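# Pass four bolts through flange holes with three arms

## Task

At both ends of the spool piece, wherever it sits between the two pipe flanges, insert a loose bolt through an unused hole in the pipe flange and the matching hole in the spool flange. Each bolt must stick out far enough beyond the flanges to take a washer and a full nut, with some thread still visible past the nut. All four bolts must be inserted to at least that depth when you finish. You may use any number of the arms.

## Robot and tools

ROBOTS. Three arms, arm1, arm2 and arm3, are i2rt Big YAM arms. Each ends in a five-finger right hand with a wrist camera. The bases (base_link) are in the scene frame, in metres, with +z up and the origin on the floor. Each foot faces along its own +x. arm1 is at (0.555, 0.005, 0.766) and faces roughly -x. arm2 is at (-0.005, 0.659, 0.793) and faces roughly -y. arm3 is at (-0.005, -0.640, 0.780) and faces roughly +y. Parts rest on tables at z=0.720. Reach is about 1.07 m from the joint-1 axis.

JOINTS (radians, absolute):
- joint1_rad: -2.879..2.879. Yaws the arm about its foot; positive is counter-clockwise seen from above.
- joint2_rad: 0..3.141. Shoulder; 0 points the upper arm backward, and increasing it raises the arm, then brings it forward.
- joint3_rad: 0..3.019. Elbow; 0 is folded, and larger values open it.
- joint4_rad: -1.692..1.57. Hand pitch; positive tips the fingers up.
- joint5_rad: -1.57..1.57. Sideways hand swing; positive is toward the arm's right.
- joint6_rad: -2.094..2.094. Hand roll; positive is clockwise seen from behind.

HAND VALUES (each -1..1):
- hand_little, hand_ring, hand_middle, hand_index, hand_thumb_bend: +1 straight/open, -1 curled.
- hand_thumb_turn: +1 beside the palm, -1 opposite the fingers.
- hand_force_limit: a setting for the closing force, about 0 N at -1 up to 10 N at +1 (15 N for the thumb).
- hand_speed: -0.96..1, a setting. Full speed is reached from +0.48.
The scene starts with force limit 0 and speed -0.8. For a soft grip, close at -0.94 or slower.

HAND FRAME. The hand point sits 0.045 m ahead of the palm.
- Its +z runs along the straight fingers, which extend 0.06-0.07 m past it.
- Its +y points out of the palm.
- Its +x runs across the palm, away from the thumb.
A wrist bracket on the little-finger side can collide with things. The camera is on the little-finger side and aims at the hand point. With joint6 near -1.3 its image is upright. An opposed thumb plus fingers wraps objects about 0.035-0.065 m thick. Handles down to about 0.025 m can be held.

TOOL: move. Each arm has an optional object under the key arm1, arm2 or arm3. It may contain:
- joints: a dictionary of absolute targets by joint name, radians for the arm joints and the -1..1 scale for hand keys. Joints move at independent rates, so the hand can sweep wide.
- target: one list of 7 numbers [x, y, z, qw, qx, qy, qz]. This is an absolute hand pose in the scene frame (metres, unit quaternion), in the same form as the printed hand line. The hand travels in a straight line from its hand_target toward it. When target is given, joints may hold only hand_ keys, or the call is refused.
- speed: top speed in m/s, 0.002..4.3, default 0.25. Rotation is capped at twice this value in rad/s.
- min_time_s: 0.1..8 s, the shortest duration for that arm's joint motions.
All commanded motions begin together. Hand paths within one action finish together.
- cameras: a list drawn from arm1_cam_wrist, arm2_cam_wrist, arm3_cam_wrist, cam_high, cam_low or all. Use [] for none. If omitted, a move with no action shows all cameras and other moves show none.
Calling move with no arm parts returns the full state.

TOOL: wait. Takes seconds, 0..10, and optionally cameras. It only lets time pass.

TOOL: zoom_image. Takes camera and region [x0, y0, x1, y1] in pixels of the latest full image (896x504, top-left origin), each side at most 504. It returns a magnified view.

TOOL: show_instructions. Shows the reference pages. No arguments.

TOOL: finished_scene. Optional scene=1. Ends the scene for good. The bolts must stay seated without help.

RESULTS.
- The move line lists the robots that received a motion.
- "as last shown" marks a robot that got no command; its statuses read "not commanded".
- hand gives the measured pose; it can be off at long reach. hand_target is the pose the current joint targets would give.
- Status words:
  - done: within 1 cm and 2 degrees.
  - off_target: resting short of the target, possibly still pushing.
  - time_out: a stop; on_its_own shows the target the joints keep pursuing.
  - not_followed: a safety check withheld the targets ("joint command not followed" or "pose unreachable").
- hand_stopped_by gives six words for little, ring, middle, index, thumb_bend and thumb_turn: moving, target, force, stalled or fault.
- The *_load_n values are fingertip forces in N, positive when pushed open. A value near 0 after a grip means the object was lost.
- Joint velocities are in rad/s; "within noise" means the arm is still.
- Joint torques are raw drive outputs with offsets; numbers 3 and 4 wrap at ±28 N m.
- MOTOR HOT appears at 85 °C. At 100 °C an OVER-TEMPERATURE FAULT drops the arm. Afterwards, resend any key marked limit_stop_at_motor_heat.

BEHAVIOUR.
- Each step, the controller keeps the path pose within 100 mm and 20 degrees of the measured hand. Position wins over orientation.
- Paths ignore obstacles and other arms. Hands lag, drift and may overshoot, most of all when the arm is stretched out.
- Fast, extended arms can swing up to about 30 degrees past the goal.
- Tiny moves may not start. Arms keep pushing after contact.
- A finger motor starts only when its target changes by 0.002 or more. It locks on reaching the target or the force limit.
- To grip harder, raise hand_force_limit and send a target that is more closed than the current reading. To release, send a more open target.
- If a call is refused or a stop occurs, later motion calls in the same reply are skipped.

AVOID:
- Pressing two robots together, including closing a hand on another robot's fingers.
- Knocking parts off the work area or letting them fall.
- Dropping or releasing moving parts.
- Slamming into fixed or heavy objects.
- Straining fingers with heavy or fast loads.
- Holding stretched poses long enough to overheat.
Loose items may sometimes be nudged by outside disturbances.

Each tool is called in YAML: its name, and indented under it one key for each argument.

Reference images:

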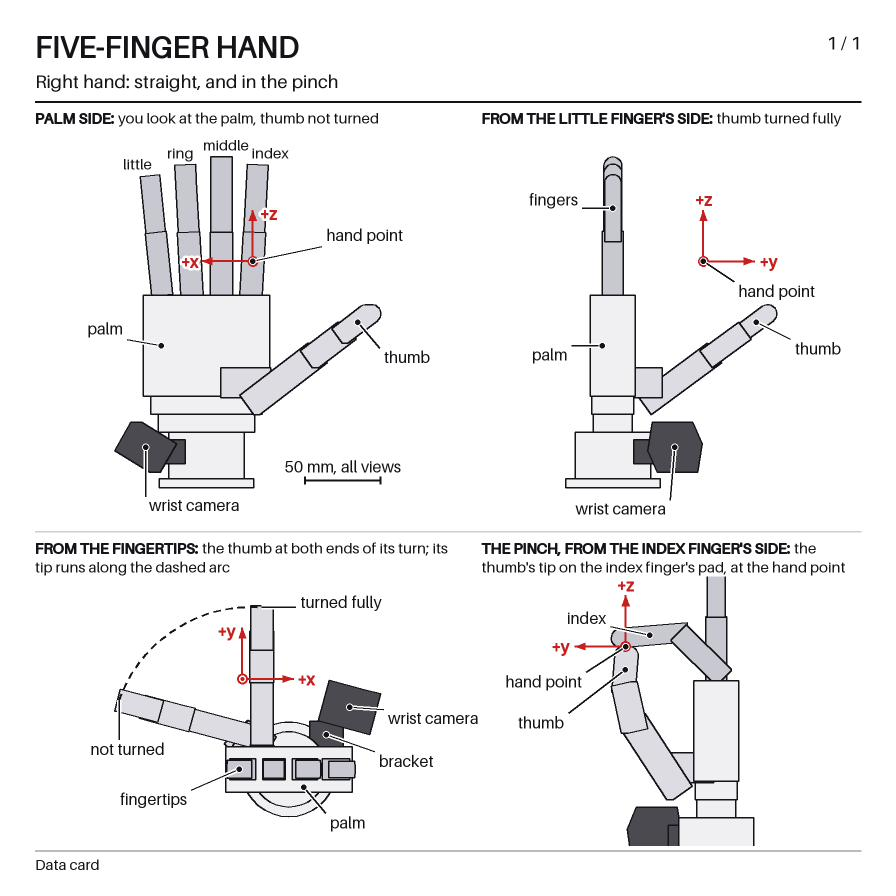

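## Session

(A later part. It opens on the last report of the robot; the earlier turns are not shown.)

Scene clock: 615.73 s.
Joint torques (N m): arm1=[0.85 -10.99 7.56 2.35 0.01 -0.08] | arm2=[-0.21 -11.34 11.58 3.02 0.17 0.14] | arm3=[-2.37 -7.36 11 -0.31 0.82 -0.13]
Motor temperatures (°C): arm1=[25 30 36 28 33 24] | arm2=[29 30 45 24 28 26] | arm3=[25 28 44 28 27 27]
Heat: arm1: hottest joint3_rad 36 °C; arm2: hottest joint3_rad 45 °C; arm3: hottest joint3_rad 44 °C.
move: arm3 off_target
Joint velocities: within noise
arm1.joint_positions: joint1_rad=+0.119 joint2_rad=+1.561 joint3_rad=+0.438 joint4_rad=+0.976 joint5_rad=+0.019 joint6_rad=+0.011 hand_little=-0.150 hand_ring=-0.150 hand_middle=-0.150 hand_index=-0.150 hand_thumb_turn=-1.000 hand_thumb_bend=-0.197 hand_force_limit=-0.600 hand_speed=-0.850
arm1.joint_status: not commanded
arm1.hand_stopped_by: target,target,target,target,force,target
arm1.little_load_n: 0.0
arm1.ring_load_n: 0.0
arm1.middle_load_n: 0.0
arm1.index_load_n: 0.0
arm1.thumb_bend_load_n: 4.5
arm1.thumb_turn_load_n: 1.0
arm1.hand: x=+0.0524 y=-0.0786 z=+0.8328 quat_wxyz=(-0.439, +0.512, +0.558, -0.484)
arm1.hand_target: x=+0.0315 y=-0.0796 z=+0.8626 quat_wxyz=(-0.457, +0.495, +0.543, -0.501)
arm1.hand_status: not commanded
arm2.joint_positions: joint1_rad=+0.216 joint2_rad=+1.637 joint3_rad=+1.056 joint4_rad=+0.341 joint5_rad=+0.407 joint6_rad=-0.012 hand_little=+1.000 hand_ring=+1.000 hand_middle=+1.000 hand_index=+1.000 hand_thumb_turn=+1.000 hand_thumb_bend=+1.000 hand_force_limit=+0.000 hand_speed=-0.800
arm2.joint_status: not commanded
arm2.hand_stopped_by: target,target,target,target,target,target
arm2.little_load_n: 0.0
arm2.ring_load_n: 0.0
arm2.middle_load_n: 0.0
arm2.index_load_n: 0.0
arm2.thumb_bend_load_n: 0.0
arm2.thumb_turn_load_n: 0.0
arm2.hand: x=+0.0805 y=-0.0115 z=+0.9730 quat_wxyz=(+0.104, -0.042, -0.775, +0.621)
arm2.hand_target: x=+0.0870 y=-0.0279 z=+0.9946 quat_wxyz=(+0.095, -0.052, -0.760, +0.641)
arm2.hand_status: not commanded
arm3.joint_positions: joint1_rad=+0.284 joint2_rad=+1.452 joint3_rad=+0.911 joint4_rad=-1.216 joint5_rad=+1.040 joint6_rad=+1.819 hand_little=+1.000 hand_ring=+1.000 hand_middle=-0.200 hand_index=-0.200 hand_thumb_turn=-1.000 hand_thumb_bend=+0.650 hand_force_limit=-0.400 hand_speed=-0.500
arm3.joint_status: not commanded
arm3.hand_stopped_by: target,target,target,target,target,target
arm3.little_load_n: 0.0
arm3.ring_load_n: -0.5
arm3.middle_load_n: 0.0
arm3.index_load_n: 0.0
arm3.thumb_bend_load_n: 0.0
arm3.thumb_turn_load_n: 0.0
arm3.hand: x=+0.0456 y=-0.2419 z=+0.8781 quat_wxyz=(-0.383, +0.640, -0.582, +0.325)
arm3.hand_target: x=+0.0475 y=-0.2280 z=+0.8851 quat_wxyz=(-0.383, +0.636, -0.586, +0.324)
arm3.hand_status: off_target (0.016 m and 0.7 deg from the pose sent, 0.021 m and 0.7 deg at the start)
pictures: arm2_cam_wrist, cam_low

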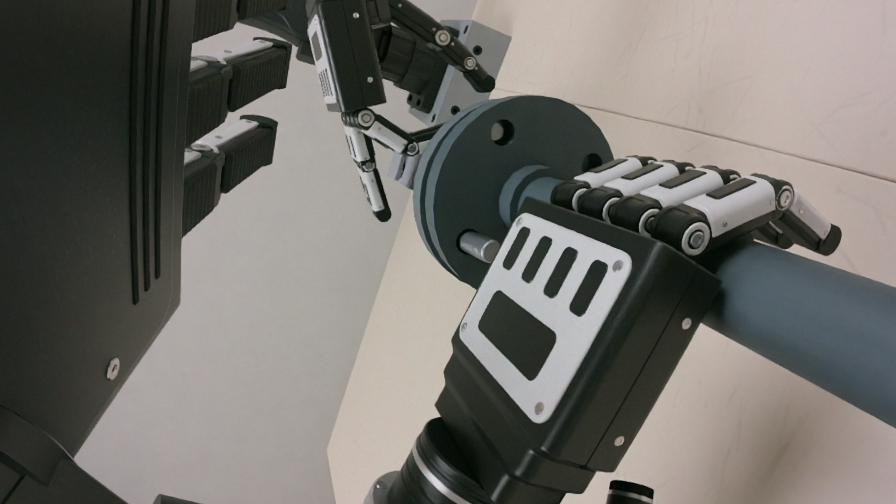

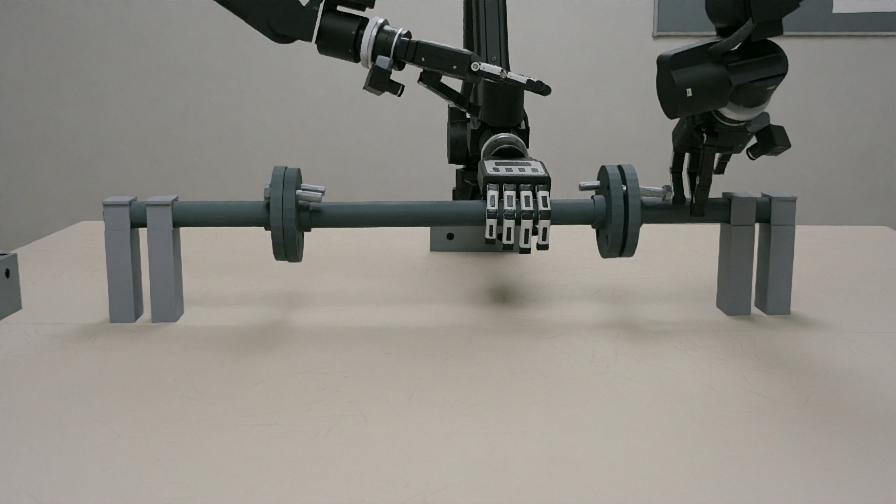

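move:
  arm3: {"target": [0.047, -0.2205, 0.888, -0.383, 0.636, -0.586, 0.324], "speed": 0.03}
  cameras: ["cam_low", "arm2_cam_wrist"]

zoom_image:
  camera: "cam_low"
  region: [590, 145, 730, 245]

zoom_image:
  camera: "arm2_cam_wrist"
  region: [485, 115, 520, 150]

Scene clock: 616.97 s.
Joint torques (N m): arm1=[0.79 -10.99 7.56 2.36 0.01 -0.08] | arm2=[-0.44 -10.87 11.64 2.96 0.16 0.15] | arm3=[-2.14 -7.71 11.33 -0.32 0.82 -0.11]
Motor temperatures (°C): arm1=[25 30 36 28 33 24] | arm2=[29 30 45 24 28 26] | arm3=[25 28 44 28 27 27]
Heat: arm1: hottest joint3_rad 36 °C; arm2: hottest joint3_rad 45 °C; arm3: hottest joint3_rad 44 °C.
move: arm3 off_target
Joint velocities: within noise
arm1, arm2: as last shown
arm1.middle_load_n: 0.5
arm1.thumb_bend_load_n: 4.0
arm1.thumb_turn_load_n: 0.5
arm3.joint_positions: joint1_rad=+0.281 joint2_rad=+1.463 joint3_rad=+0.930 joint4_rad=-1.221 joint5_rad=+1.040 joint6_rad=+1.812 hand_little=+1.000 hand_ring=+1.000 hand_middle=-0.200 hand_index=-0.200 hand_thumb_turn=-1.000 hand_thumb_bend=+0.650 hand_force_limit=-0.400 hand_speed=-0.500
arm3.joint_status: not commanded
arm3.hand_stopped_by: target,target,target,target,target,target
arm3.little_load_n: 0.0
arm3.ring_load_n: 0.0
arm3.middle_load_n: 0.0
arm3.index_load_n: 0.0
arm3.thumb_bend_load_n: 0.0
arm3.thumb_turn_load_n: 0.0
arm3.hand: x=+0.0454 y=-0.2363 z=+0.8800 quat_wxyz=(-0.382, +0.640, -0.581, +0.326)
arm3.hand_target: x=+0.0470 y=-0.2211 z=+0.8881 quat_wxyz=(-0.383, +0.636, -0.586, +0.324)
arm3.hand_status: off_target (0.018 m and 0.8 deg from the pose sent, 0.024 m and 0.6 deg at the start)
pictures: arm2_cam_wrist, cam_low

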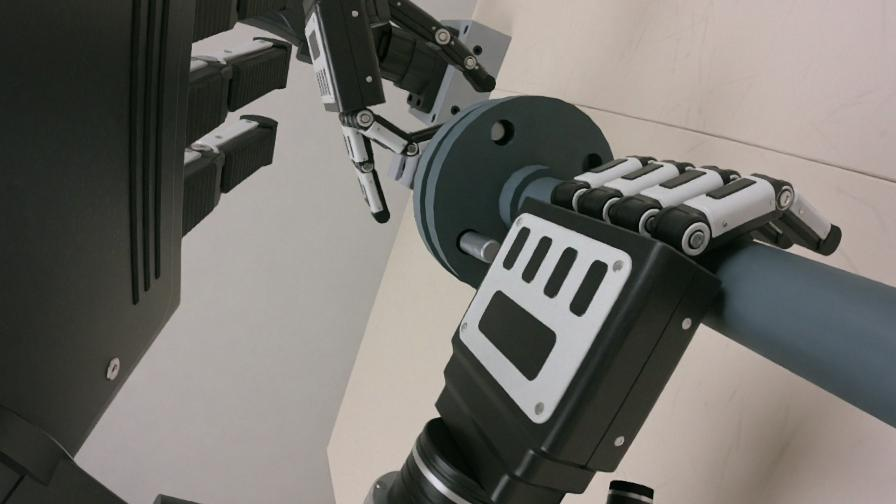

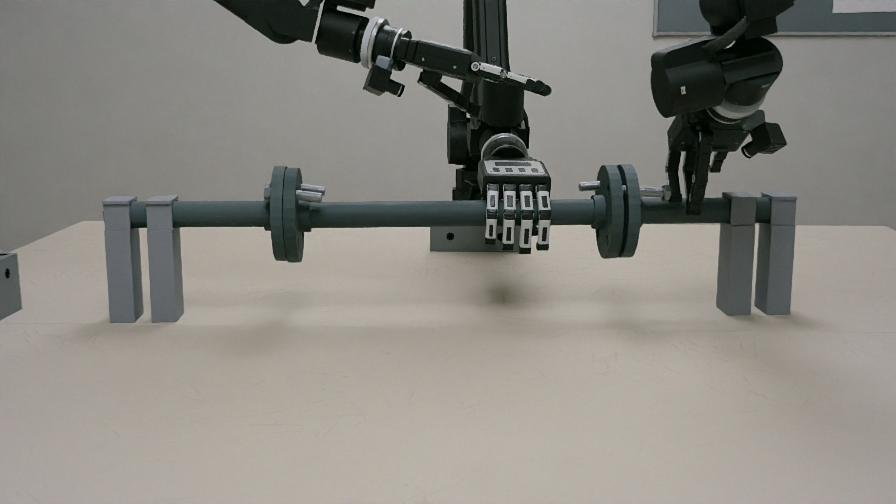

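Scaled by 3.600.

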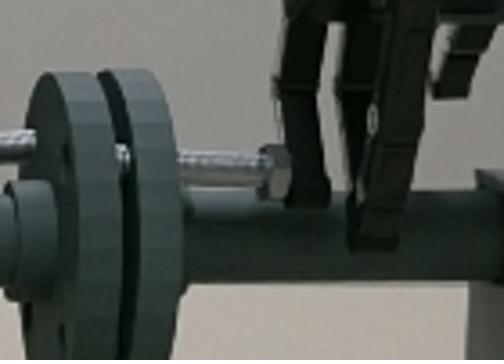

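Scaled by 14.400.

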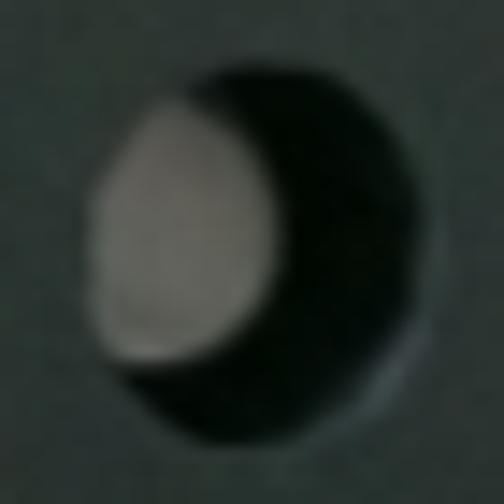

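move:
  arm3: {"target": [0.0465, -0.2135, 0.890, -0.383, 0.636, -0.586, 0.324], "speed": 0.03}
  cameras: ["cam_low", "arm2_cam_wrist"]

zoom_image:
  camera: "cam_low"
  region: [590, 145, 730, 245]

zoom_image:
  camera: "arm2_cam_wrist"
  region: [485, 115, 520, 150]

Scene clock: 618.10 s.
Joint torques (N m): arm1=[0.79 -10.99 7.56 2.36 0.01 -0.08] | arm2=[-0.09 -10.99 11.59 2.96 0.18 0.15] | arm3=[-2.32 -7.94 11.28 -0.32 0.84 -0.12]
Motor temperatures (°C): arm1=[25 30 36 28 33 24] | arm2=[29 30 45 24 28 26] | arm3=[25 28 44 28 27 27]
Heat: arm1: hottest joint3_rad 36 °C; arm2: hottest joint3_rad 45 °C; arm3: hottest joint3_rad 44 °C.
move: arm3 off_target
Joint velocities: within noise
arm1, arm2: as last shown
arm1.middle_load_n: 0.0
arm1.thumb_bend_load_n: 4.5
arm2.middle_load_n: -0.5
arm3.joint_positions: joint1_rad=+0.279 joint2_rad=+1.477 joint3_rad=+0.952 joint4_rad=-1.223 joint5_rad=+1.041 joint6_rad=+1.807 hand_little=+1.000 hand_ring=+1.000 hand_middle=-0.200 hand_index=-0.200 hand_thumb_turn=-1.000 hand_thumb_bend=+0.650 hand_force_limit=-0.400 hand_speed=-0.500
arm3.joint_status: not commanded
arm3.hand_stopped_by: target,target,target,target,target,target
arm3.little_load_n: 0.0
arm3.ring_load_n: 0.0
arm3.middle_load_n: 0.0
arm3.index_load_n: 0.0
arm3.thumb_bend_load_n: 0.0
arm3.thumb_turn_load_n: 0.0
arm3.hand: x=+0.0445 y=-0.2286 z=+0.8824 quat_wxyz=(-0.382, +0.640, -0.582, +0.325)
arm3.hand_target: x=+0.0466 y=-0.2140 z=+0.8901 quat_wxyz=(-0.383, +0.636, -0.586, +0.324)
arm3.hand_status: off_target (0.017 m and 0.7 deg from the pose sent, 0.025 m and 0.8 deg at the start)
pictures: arm2_cam_wrist, cam_low

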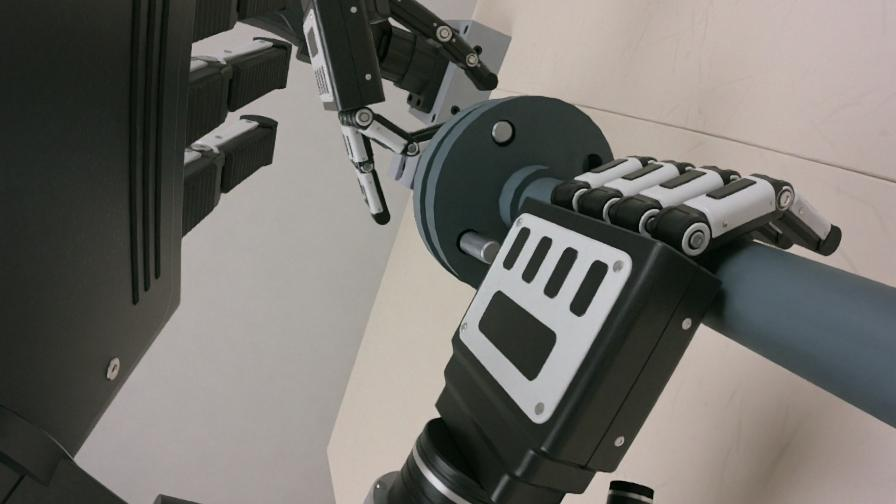

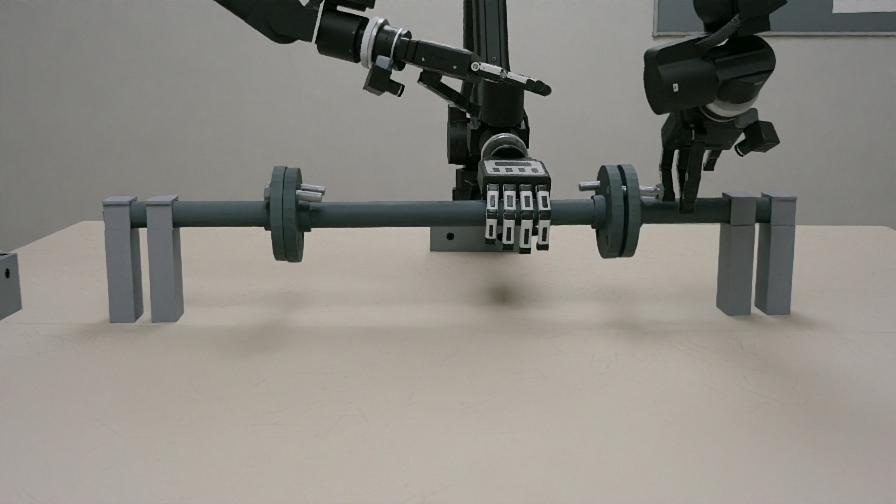

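Scaled by 3.600.

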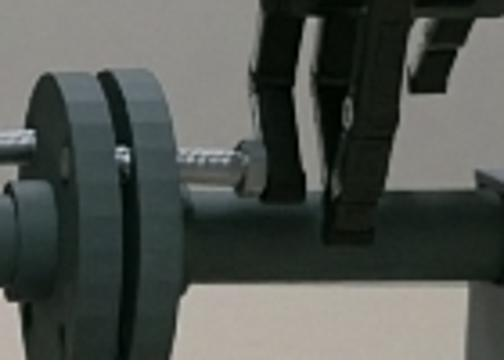

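Scaled by 14.400.

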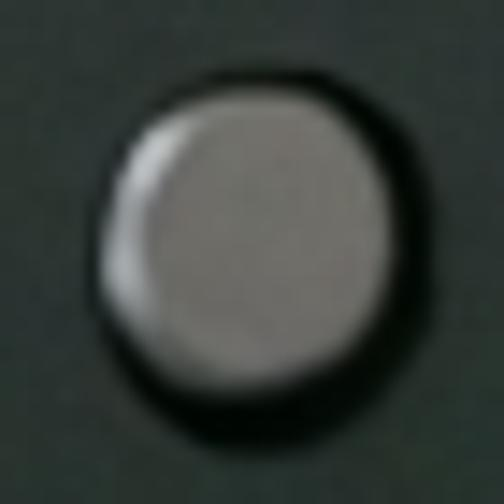

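move:
  arm3: {"target": [0.0458, -0.2045, 0.890, -0.383, 0.636, -0.586, 0.324], "speed": 0.03}
  cameras: ["cam_low", "arm2_cam_wrist"]

zoom_image:
  camera: "cam_low"
  region: [590, 145, 730, 245]

zoom_image:
  camera: "arm2_cam_wrist"
  region: [485, 115, 520, 150]

Scene clock: 619.47 s.
Joint torques (N m): arm1=[0.79 -10.99 7.54 2.36 0.01 -0.08] | arm2=[-0.09 -10.93 11.67 3 0.17 0.13] | arm3=[-2.2 -8.18 11.29 -0.25 0.81 -0.12]
Motor temperatures (°C): arm1=[25 30 36 28 33 24] | arm2=[29 30 45 24 28 26] | arm3=[25 28 44 28 27 27]
Heat: arm1: hottest joint3_rad 36 °C; arm2: hottest joint3_rad 45 °C; arm3: hottest joint3_rad 44 °C.
move: arm3 off_target
Joint velocities: within noise
arm1, arm2: as last shown
arm1.thumb_bend_load_n: 4.0
arm2.thumb_turn_load_n: -0.5
arm3.joint_positions: joint1_rad=+0.275 joint2_rad=+1.497 joint3_rad=+0.976 joint4_rad=-1.223 joint5_rad=+1.042 joint6_rad=+1.801 hand_little=+1.000 hand_ring=+1.000 hand_middle=-0.200 hand_index=-0.200 hand_thumb_turn=-1.000 hand_thumb_bend=+0.650 hand_force_limit=-0.400 hand_speed=-0.500
arm3.joint_status: not commanded
arm3.hand_stopped_by: target,target,target,target,target,target
arm3.little_load_n: -0.5
arm3.ring_load_n: 0.0
arm3.middle_load_n: 0.0
arm3.index_load_n: 0.0
arm3.thumb_bend_load_n: 0.0
arm3.thumb_turn_load_n: 0.0
arm3.hand: x=+0.0439 y=-0.2200 z=+0.8829 quat_wxyz=(-0.382, +0.640, -0.581, +0.326)
arm3.hand_target: x=+0.0458 y=-0.2050 z=+0.8901 quat_wxyz=(-0.383, +0.636, -0.586, +0.324)
arm3.hand_status: off_target (0.017 m and 0.8 deg from the pose sent, 0.025 m and 0.7 deg at the start)
pictures: arm2_cam_wrist, cam_low

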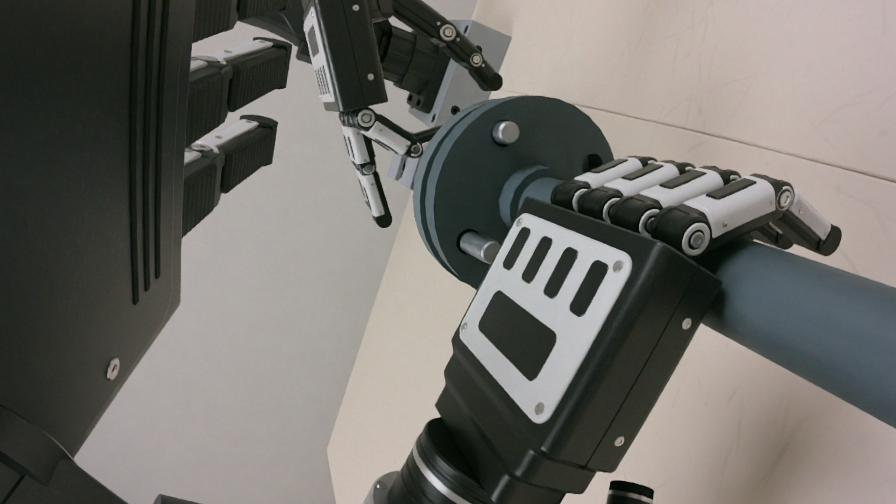

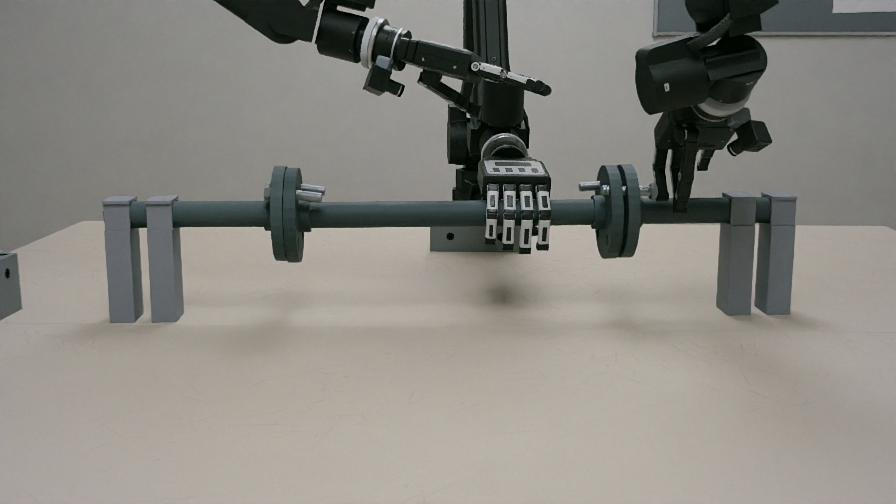

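Scaled by 3.600.

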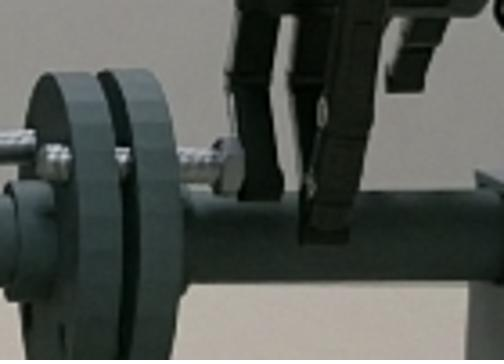

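Scaled by 14.400.

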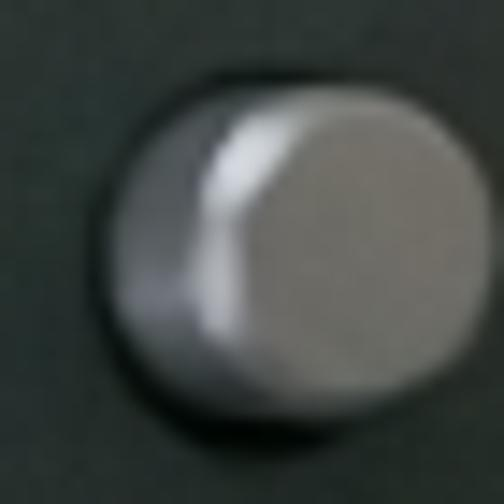

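move:
  arm3: {"target": [0.045, -0.195, 0.890, -0.383, 0.636, -0.586, 0.324], "speed": 0.03}
  cameras: ["cam_low", "arm2_cam_wrist"]

zoom_image:
  camera: "cam_low"
  region: [590, 145, 730, 245]

zoom_image:
  camera: "arm2_cam_wrist"
  region: [485, 115, 520, 150]

Scene clock: 620.67 s.
Joint torques (N m): arm1=[0.85 -10.93 7.56 2.37 0.01 -0.08] | arm2=[-0.21 -11.16 11.69 2.95 0.19 0.12] | arm3=[-2.2 -8.7 11.32 -0.2 0.82 -0.13]
Motor temperatures (°C): arm1=[25 30 36 28 33 24] | arm2=[29 30 45 24 28 26] | arm3=[25 28 44 28 27 27]
Heat: arm1: hottest joint3_rad 36 °C; arm2: hottest joint3_rad 45 °C; arm3: hottest joint3_rad 44 °C.
move: arm3 off_target
Joint velocities: within noise
arm1, arm2: as last shown
arm1.thumb_bend_load_n: 4.5
arm2.middle_load_n: 0.0
arm2.thumb_turn_load_n: 0.0
arm3.joint_positions: joint1_rad=+0.272 joint2_rad=+1.519 joint3_rad=+1.002 joint4_rad=-1.223 joint5_rad=+1.042 joint6_rad=+1.795 hand_little=+1.000 hand_ring=+1.000 hand_middle=-0.200 hand_index=-0.200 hand_thumb_turn=-1.000 hand_thumb_bend=+0.650 hand_force_limit=-0.400 hand_speed=-0.500
arm3.joint_status: not commanded
arm3.hand_stopped_by: target,target,target,target,target,target
arm3.little_load_n: -0.5
arm3.ring_load_n: -0.5
arm3.middle_load_n: 0.0
arm3.index_load_n: 0.0
arm3.thumb_bend_load_n: 0.0
arm3.thumb_turn_load_n: 0.0
arm3.hand: x=+0.0430 y=-0.2108 z=+0.8831 quat_wxyz=(-0.381, +0.641, -0.581, +0.326)
arm3.hand_target: x=+0.0450 y=-0.1956 z=+0.8901 quat_wxyz=(-0.383, +0.636, -0.586, +0.324)
arm3.hand_status: off_target (0.017 m and 0.9 deg from the pose sent, 0.026 m and 0.8 deg at the start)
pictures: arm2_cam_wrist, cam_low

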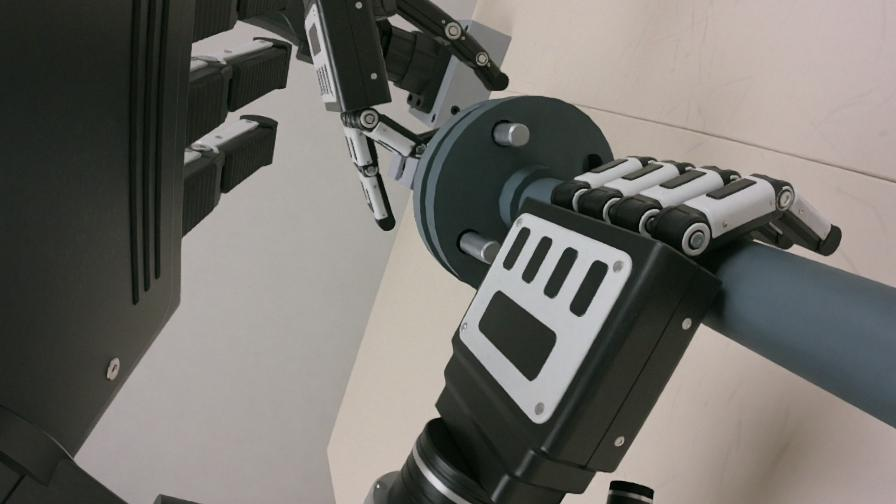

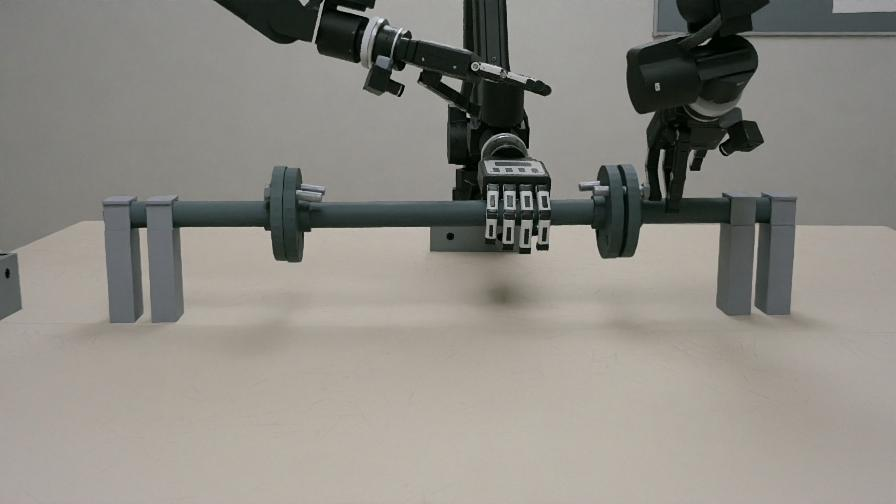

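Scaled by 3.600.

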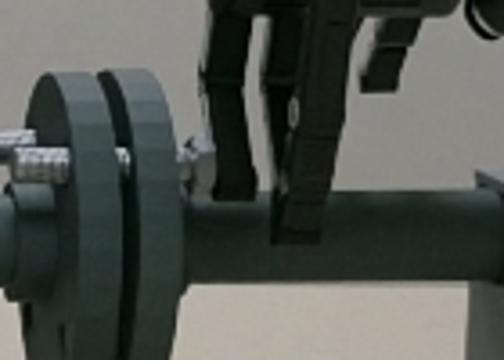

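Scaled by 14.400.

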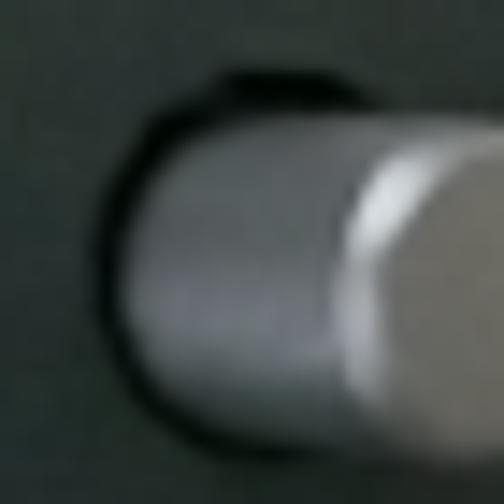

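move:
  arm3: {"target": [0.0444, -0.188, 0.890, -0.383, 0.636, -0.586, 0.324], "speed": 0.03}
  cameras: ["cam_low", "arm2_cam_wrist"]

zoom_image:
  camera: "cam_low"
  region: [590, 145, 730, 245]

zoom_image:
  camera: "arm2_cam_wrist"
  region: [440, 90, 560, 270]

Scene clock: 621.83 s.
Joint torques (N m): arm1=[0.85 -10.99 7.56 2.36 0.01 -0.09] | arm2=[0.26 -10.93 11.56 2.93 0.15 0.14] | arm3=[-2.26 -8.88 11.37 -0.18 0.81 -0.12]
Motor temperatures (°C): arm1=[25 30 36 28 33 24] | arm2=[29 30 45 24 28 26] | arm3=[25 28 44 28 27 27]
Heat: arm1: hottest joint3_rad 36 °C; arm2: hottest joint3_rad 45 °C; arm3: hottest joint3_rad 44 °C.
move: arm3 off_target
Joint velocities: within noise
arm1, arm2: as last shown
arm3.joint_positions: joint1_rad=+0.270 joint2_rad=+1.534 joint3_rad=+1.020 joint4_rad=-1.223 joint5_rad=+1.042 joint6_rad=+1.791 hand_little=+1.000 hand_ring=+1.000 hand_middle=-0.200 hand_index=-0.200 hand_thumb_turn=-1.000 hand_thumb_bend=+0.650 hand_force_limit=-0.400 hand_speed=-0.500
arm3.joint_status: not commanded
arm3.hand_stopped_by: target,target,target,target,target,target
arm3.little_load_n: 0.0
arm3.ring_load_n: 0.0
arm3.middle_load_n: 0.0
arm3.index_load_n: 0.0
arm3.thumb_bend_load_n: 0.0
arm3.thumb_turn_load_n: 0.0
arm3.hand: x=+0.0424 y=-0.2041 z=+0.8834 quat_wxyz=(-0.381, +0.641, -0.581, +0.327)
arm3.hand_target: x=+0.0444 y=-0.1887 z=+0.8901 quat_wxyz=(-0.383, +0.636, -0.586, +0.324)
arm3.hand_status: off_target (0.018 m and 0.9 deg from the pose sent, 0.024 m and 0.8 deg at the start)
pictures: arm2_cam_wrist, cam_low

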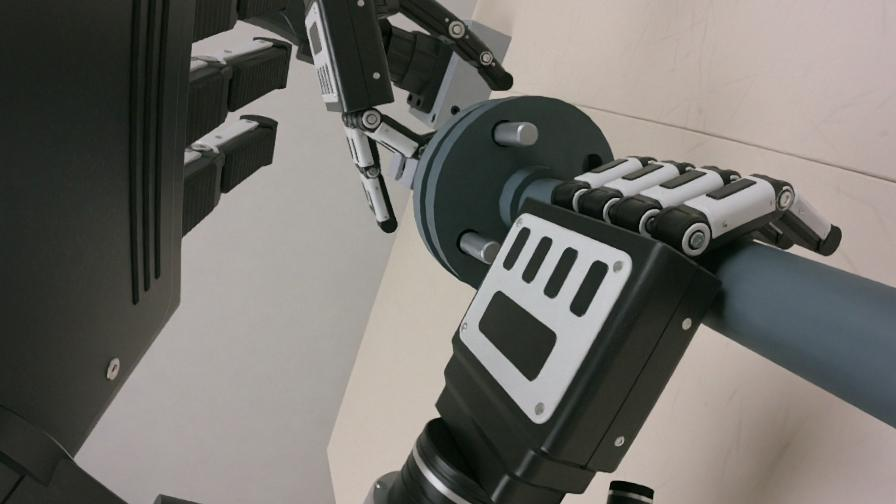

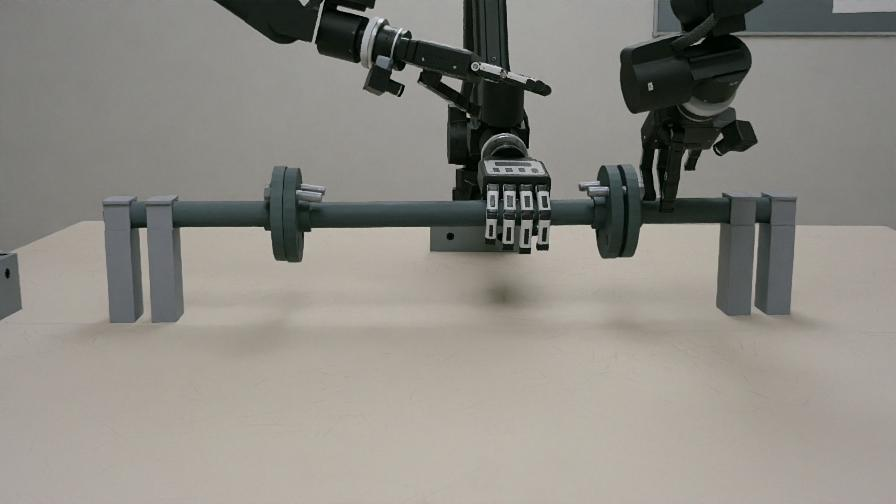

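Scaled by 3.600.

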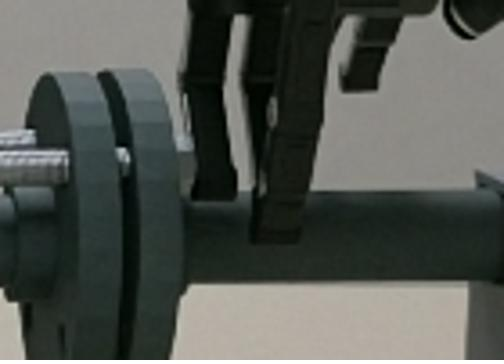

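Scaled by 2.800.

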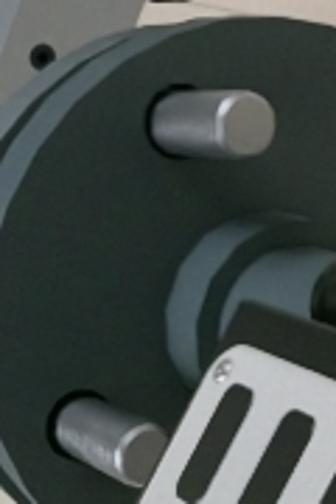

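move:
  arm3: {"target": [0.0442, -0.1855, 0.890, -0.383, 0.636, -0.586, 0.324], "speed": 0.03}
  cameras: ["cam_low", "cam_high"]

zoom_image:
  camera: "cam_low"
  region: [590, 145, 690, 245]

zoom_image:
  camera: "cam_high"
  region: [470, 200, 550, 280]

Scene clock: 623.50 s.
Joint torques (N m): arm1=[0.85 -10.93 7.56 2.41 0.01 -0.08] | arm2=[-0.26 -10.7 11.82 3.02 0.19 0.09] | arm3=[-2.26 -8.7 11.62 -0.13 0.81 -0.1]
Motor temperatures (°C): arm1=[25 30 35 28 33 24] | arm2=[29 30 45 24 28 26] | arm3=[25 28 45 28 27 27]
Heat: arm1: hottest joint3_rad 35 °C; arm2: hottest joint3_rad 45 °C; arm3: hottest joint3_rad 45 °C.
move: arm3 off_target
Joint velocities: within noise
arm1, arm2: as last shown
arm1.joint_positions: joint1_rad=+0.119 joint2_rad=+1.561 joint3_rad=+0.438 joint4_rad=+0.974 joint5_rad=+0.019 joint6_rad=+0.011 hand_little=-0.150 hand_ring=-0.150 hand_middle=-0.150 hand_index=-0.150 hand_thumb_turn=-1.000 hand_thumb_bend=-0.197 hand_force_limit=-0.600 hand_speed=-0.850
arm1.hand: x=+0.0526 y=-0.0786 z=+0.8325 quat_wxyz=(-0.439, +0.512, +0.558, -0.483)
arm3.joint_positions: joint1_rad=+0.269 joint2_rad=+1.539 joint3_rad=+1.023 joint4_rad=-1.223 joint5_rad=+1.042 joint6_rad=+1.786 hand_little=+1.000 hand_ring=+1.000 hand_middle=-0.200 hand_index=-0.200 hand_thumb_turn=-1.000 hand_thumb_bend=+0.650 hand_force_limit=-0.400 hand_speed=-0.500
arm3.joint_status: not commanded
arm3.hand_stopped_by: target,target,target,target,target,target
arm3.little_load_n: 0.0
arm3.ring_load_n: 0.0
arm3.middle_load_n: 0.0
arm3.index_load_n: -0.5
arm3.thumb_bend_load_n: 0.0
arm3.thumb_turn_load_n: 0.0
arm3.hand: x=+0.0424 y=-0.2035 z=+0.8824 quat_wxyz=(-0.380, +0.642, -0.579, +0.328)
arm3.hand_target: x=+0.0442 y=-0.1863 z=+0.8900 quat_wxyz=(-0.383, +0.636, -0.586, +0.324)
arm3.hand_status: off_target (0.020 m and 1.2 deg from the pose sent, 0.020 m and 0.8 deg at the start)
pictures: cam_high, cam_low

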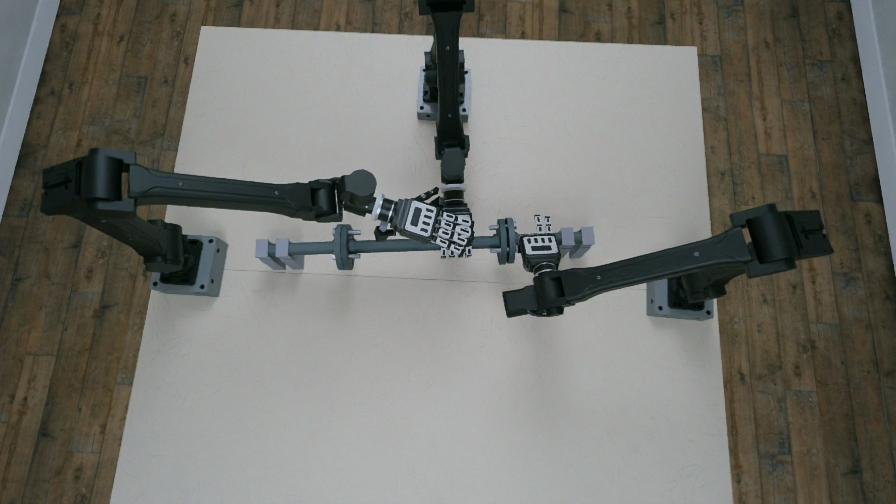

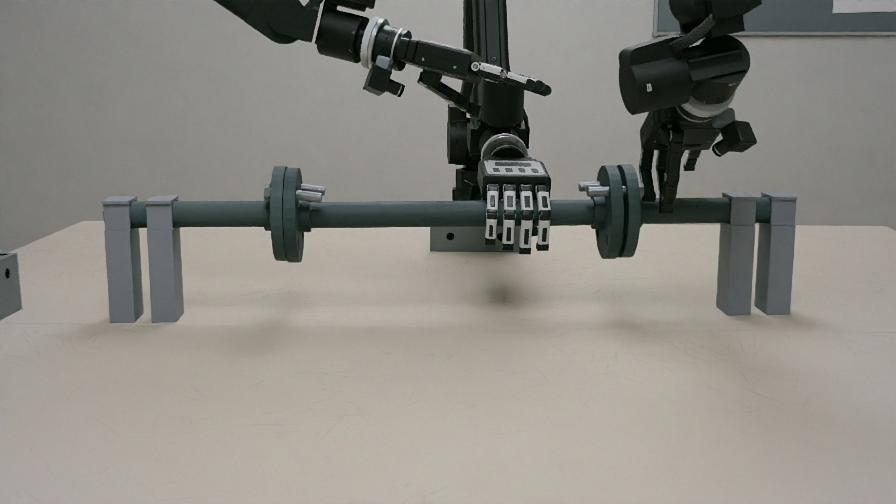

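Scaled by 5.040.

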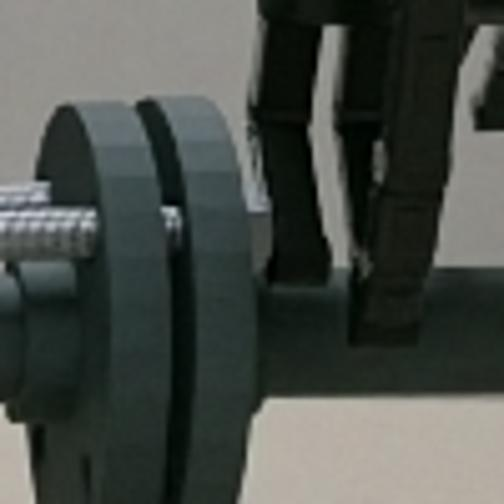

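Scaled by 6.300.

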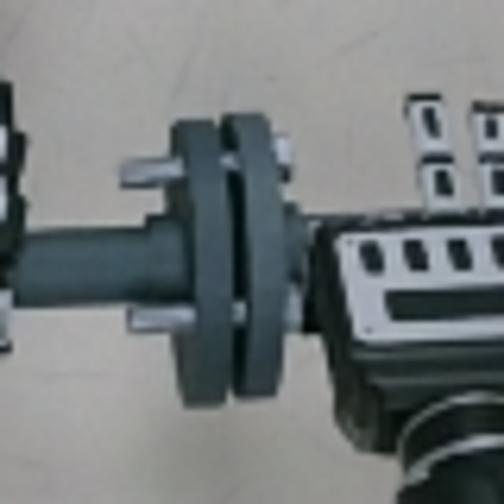

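move:
  arm3: {"target": [0.0424, -0.245, 0.895, -0.383, 0.636, -0.586, 0.324], "speed": 0.08}
  cameras: ["cam_low", "cam_high"]

zoom_image:
  camera: "cam_low"
  region: [590, 145, 690, 245]

zoom_image:
  camera: "cam_high"
  region: [470, 200, 550, 280]

Scene clock: 625.17 s.
Joint torques (N m): arm1=[0.85 -10.93 7.56 2.41 0.01 -0.08] | arm2=[-0.21 -10.87 11.59 2.91 0.14 0.14] | arm3=[-0.03 -9.82 7.12 -0.42 0.67 0.07]
Motor temperatures (°C): arm1=[25 30 35 28 33 24] | arm2=[29 30 45 24 28 26] | arm3=[25 28 44 28 27 27]
Heat: arm1: hottest joint3_rad 35 °C; arm2: hottest joint3_rad 45 °C; arm3: hottest joint3_rad 44 °C.
move: arm3 done
Joint velocities: within noise
arm1, arm2: as last shown
arm3.joint_positions: joint1_rad=+0.282 joint2_rad=+1.438 joint3_rad=+0.945 joint4_rad=-1.280 joint5_rad=+1.039 joint6_rad=+1.847 hand_little=+1.000 hand_ring=+1.000 hand_middle=-0.200 hand_index=-0.200 hand_thumb_turn=-1.000 hand_thumb_bend=+0.650 hand_force_limit=-0.400 hand_speed=-0.500
arm3.joint_status: not commanded
arm3.hand_stopped_by: target,target,target,target,target,target
arm3.little_load_n: 0.0
arm3.ring_load_n: 0.0
arm3.middle_load_n: 0.0
arm3.index_load_n: 0.0
arm3.thumb_bend_load_n: 0.0
arm3.thumb_turn_load_n: 0.5
arm3.hand: x=+0.0464 y=-0.2402 z=+0.8950 quat_wxyz=(-0.383, +0.634, -0.589, +0.325)
arm3.hand_target: x=+0.0426 y=-0.2449 z=+0.8949 quat_wxyz=(-0.383, +0.636, -0.586, +0.324)
arm3.hand_status: done (0.006 m and 0.4 deg from the pose sent, 0.043 m and 1.2 deg at the start)
pictures: cam_high, cam_low

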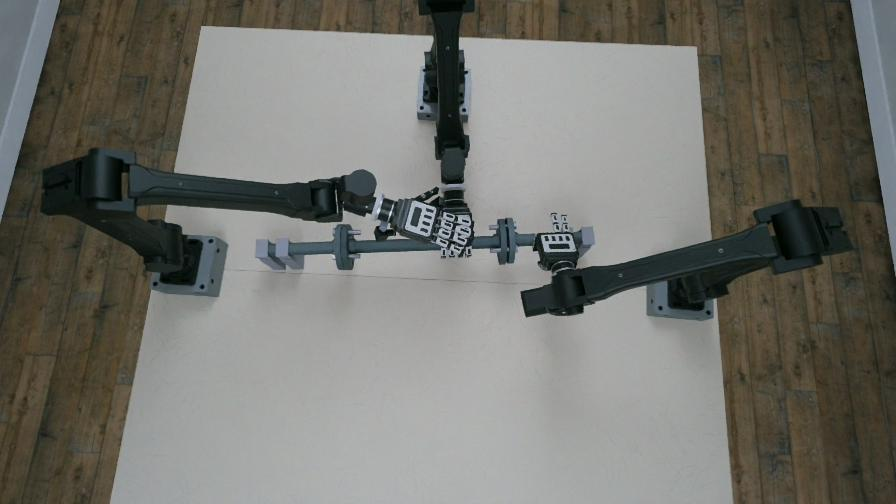

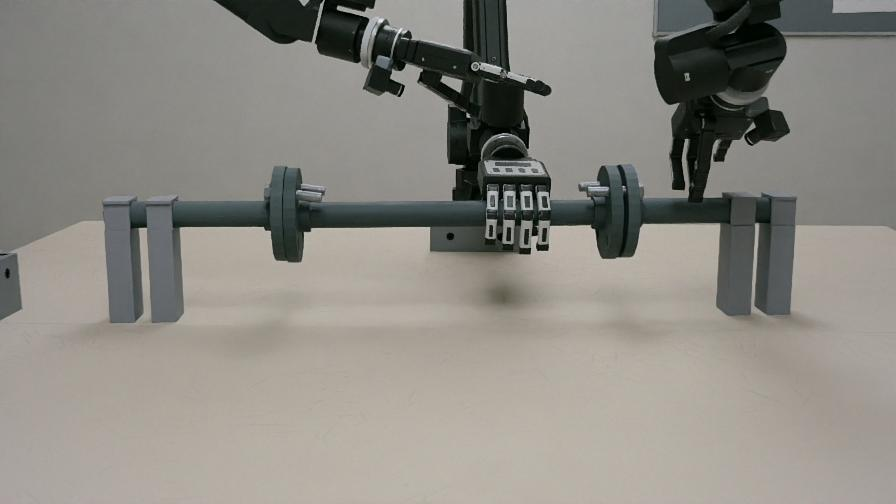

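Scaled by 5.040.

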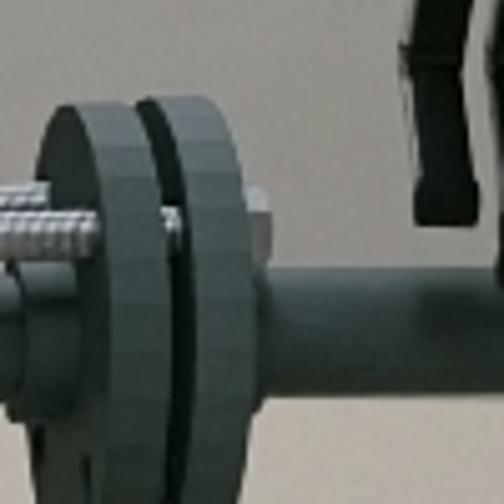

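Scaled by 6.300.

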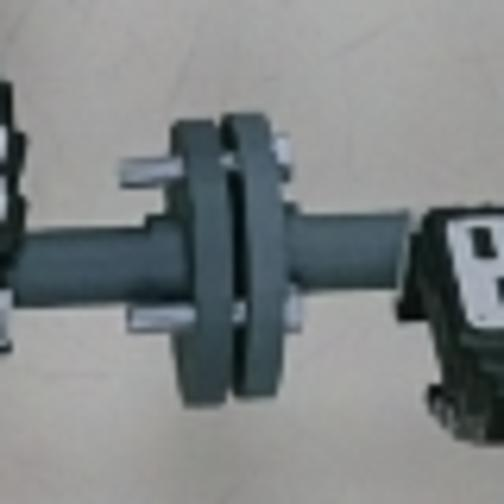

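move:
  arm3: {"target": [0.02, -0.3, 1.0, -0.383, 0.636, -0.586, 0.324], "speed": 0.15, "joints": {"hand_index": 1.0, "hand_middle": 1.0}}
  arm2: {"joints": {"joint1_rad": -0.45, "joint2_rad": 1.45, "joint3_rad": 1.1, "joint4_rad": 0.3}, "min_time_s": 2.5}
  cameras: ["cam_low", "cam_high"]

zoom_image:
  camera: "cam_low"
  region: [590, 160, 650, 262]

zoom_image:
  camera: "cam_low"
  region: [460, 120, 650, 260]

Scene clock: 628.63 s.
Joint torques (N m): arm1=[0.79 -10.99 7.54 2.41 0.01 -0.08] | arm2=[-0.79 -10.64 12.42 1.69 0.07 0.11] | arm3=[-0.15 -5.54 11.81 -0.59 0.63 -0.1]
Motor temperatures (°C): arm1=[25 30 35 28 33 24] | arm2=[29 31 45 24 28 26] | arm3=[25 28 44 28 27 27]
Heat: arm1: hottest joint3_rad 35 °C; arm2: hottest joint3_rad 45 °C; arm3: hottest joint3_rad 44 °C.
move: arm2 done; arm3 off_target
Joint velocities: within noise
arm1.joint_positions: joint1_rad=+0.119 joint2_rad=+1.561 joint3_rad=+0.438 joint4_rad=+0.974 joint5_rad=+0.019 joint6_rad=+0.011 hand_little=-0.150 hand_ring=-0.150 hand_middle=-0.150 hand_index=-0.150 hand_thumb_turn=-1.000 hand_thumb_bend=-0.197 hand_force_limit=-0.600 hand_speed=-0.850
arm1.joint_status: not commanded
arm1.hand_stopped_by: target,target,target,target,force,target
arm1.little_load_n: 0.0
arm1.ring_load_n: 0.0
arm1.middle_load_n: -0.5
arm1.index_load_n: 0.0
arm1.thumb_bend_load_n: 4.5
arm1.thumb_turn_load_n: 0.5
arm1.hand: x=+0.0526 y=-0.0786 z=+0.8325 quat_wxyz=(-0.439, +0.512, +0.558, -0.483)
arm1.hand_target: x=+0.0315 y=-0.0796 z=+0.8626 quat_wxyz=(-0.457, +0.495, +0.543, -0.501)
arm1.hand_status: not commanded
arm2.joint_positions: joint1_rad=-0.452 joint2_rad=+1.461 joint3_rad=+1.056 joint4_rad=+0.310 joint5_rad=+0.408 joint6_rad=-0.012 hand_little=+1.000 hand_ring=+1.000 hand_middle=+1.000 hand_index=+1.000 hand_thumb_turn=+1.000 hand_thumb_bend=+1.000 hand_force_limit=+0.000 hand_speed=-0.800
arm2.joint_status: all done
arm2.hand_stopped_by: target,target,target,target,target,target
arm2.little_load_n: 0.0
arm2.ring_load_n: 0.0
arm2.middle_load_n: 0.0
arm2.index_load_n: 0.0
arm2.thumb_bend_load_n: 0.0
arm2.thumb_turn_load_n: 0.0
arm2.hand: x=-0.3447 y=+0.0999 z=+1.0795 quat_wxyz=(+0.302, -0.297, -0.671, +0.609)
arm2.hand_target: x=-0.3464 y=+0.0929 z=+1.1119 quat_wxyz=(+0.300, -0.301, -0.653, +0.627)
arm2.hand_status: not commanded
arm3.joint_positions: joint1_rad=+0.385 joint2_rad=+1.193 joint3_rad=+0.977 joint4_rad=-1.673 joint5_rad=+1.003 joint6_rad=+1.981 hand_little=+1.000 hand_ring=+1.000 hand_middle=+1.000 hand_index=+1.000 hand_thumb_turn=-1.000 hand_thumb_bend=+0.650 hand_force_limit=-0.400 hand_speed=-0.500
arm3.joint_status: all done
arm3.hand_stopped_by: target,target,target,target,target,target
arm3.little_load_n: 0.0
arm3.ring_load_n: 0.0
arm3.middle_load_n: 0.0
arm3.index_load_n: 0.0
arm3.thumb_bend_load_n: 0.0
arm3.thumb_turn_load_n: 0.0
arm3.hand: x=+0.0287 y=-0.3099 z=+0.9862 quat_wxyz=(-0.380, +0.645, -0.582, +0.317)
arm3.hand_target: x=+0.0208 y=-0.3002 z=+0.9994 quat_wxyz=(-0.386, +0.647, -0.582, +0.305)
arm3.hand_status: off_target (0.019 m and 1.4 deg from the pose sent, 0.124 m and 0.4 deg at the start; a joint's target at an end of its range on 46 of 67 steps)
pictures: cam_high, cam_low

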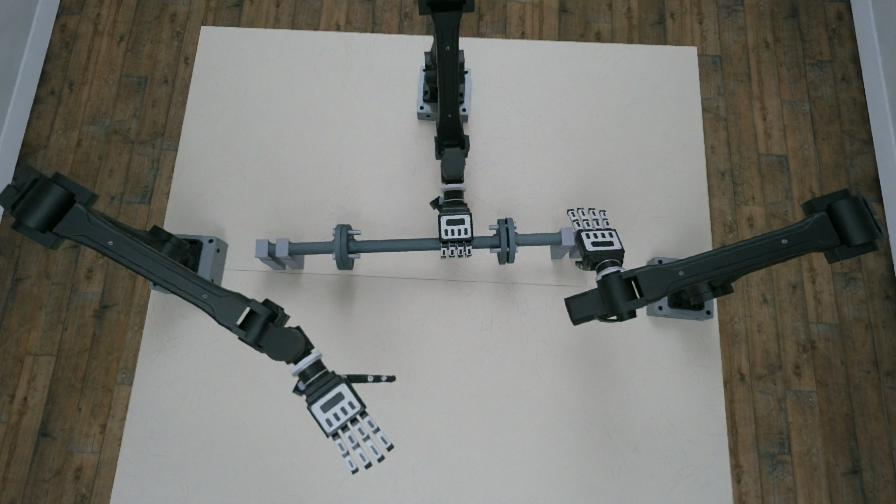

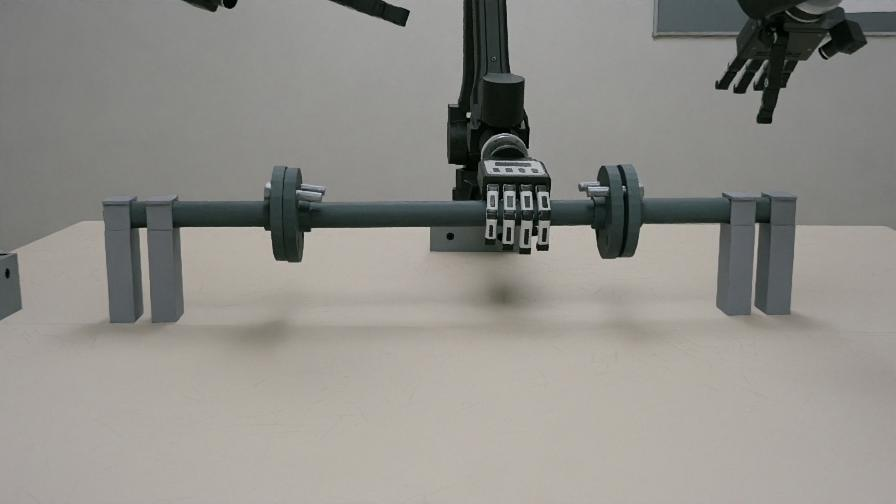

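Scaled by 4.941.

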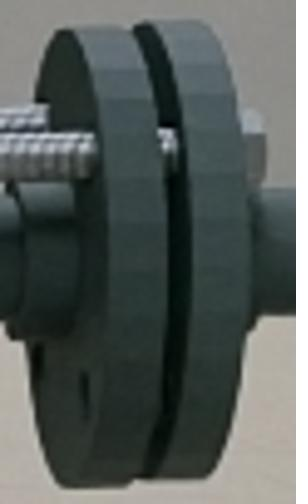

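Scaled by 2.653.

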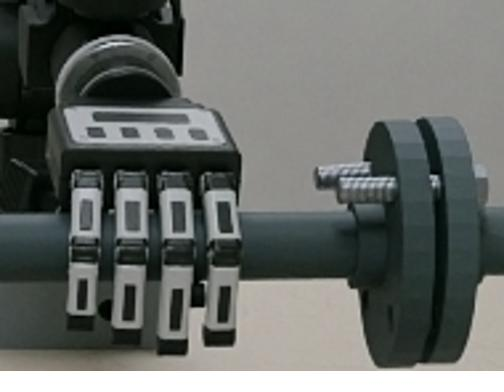

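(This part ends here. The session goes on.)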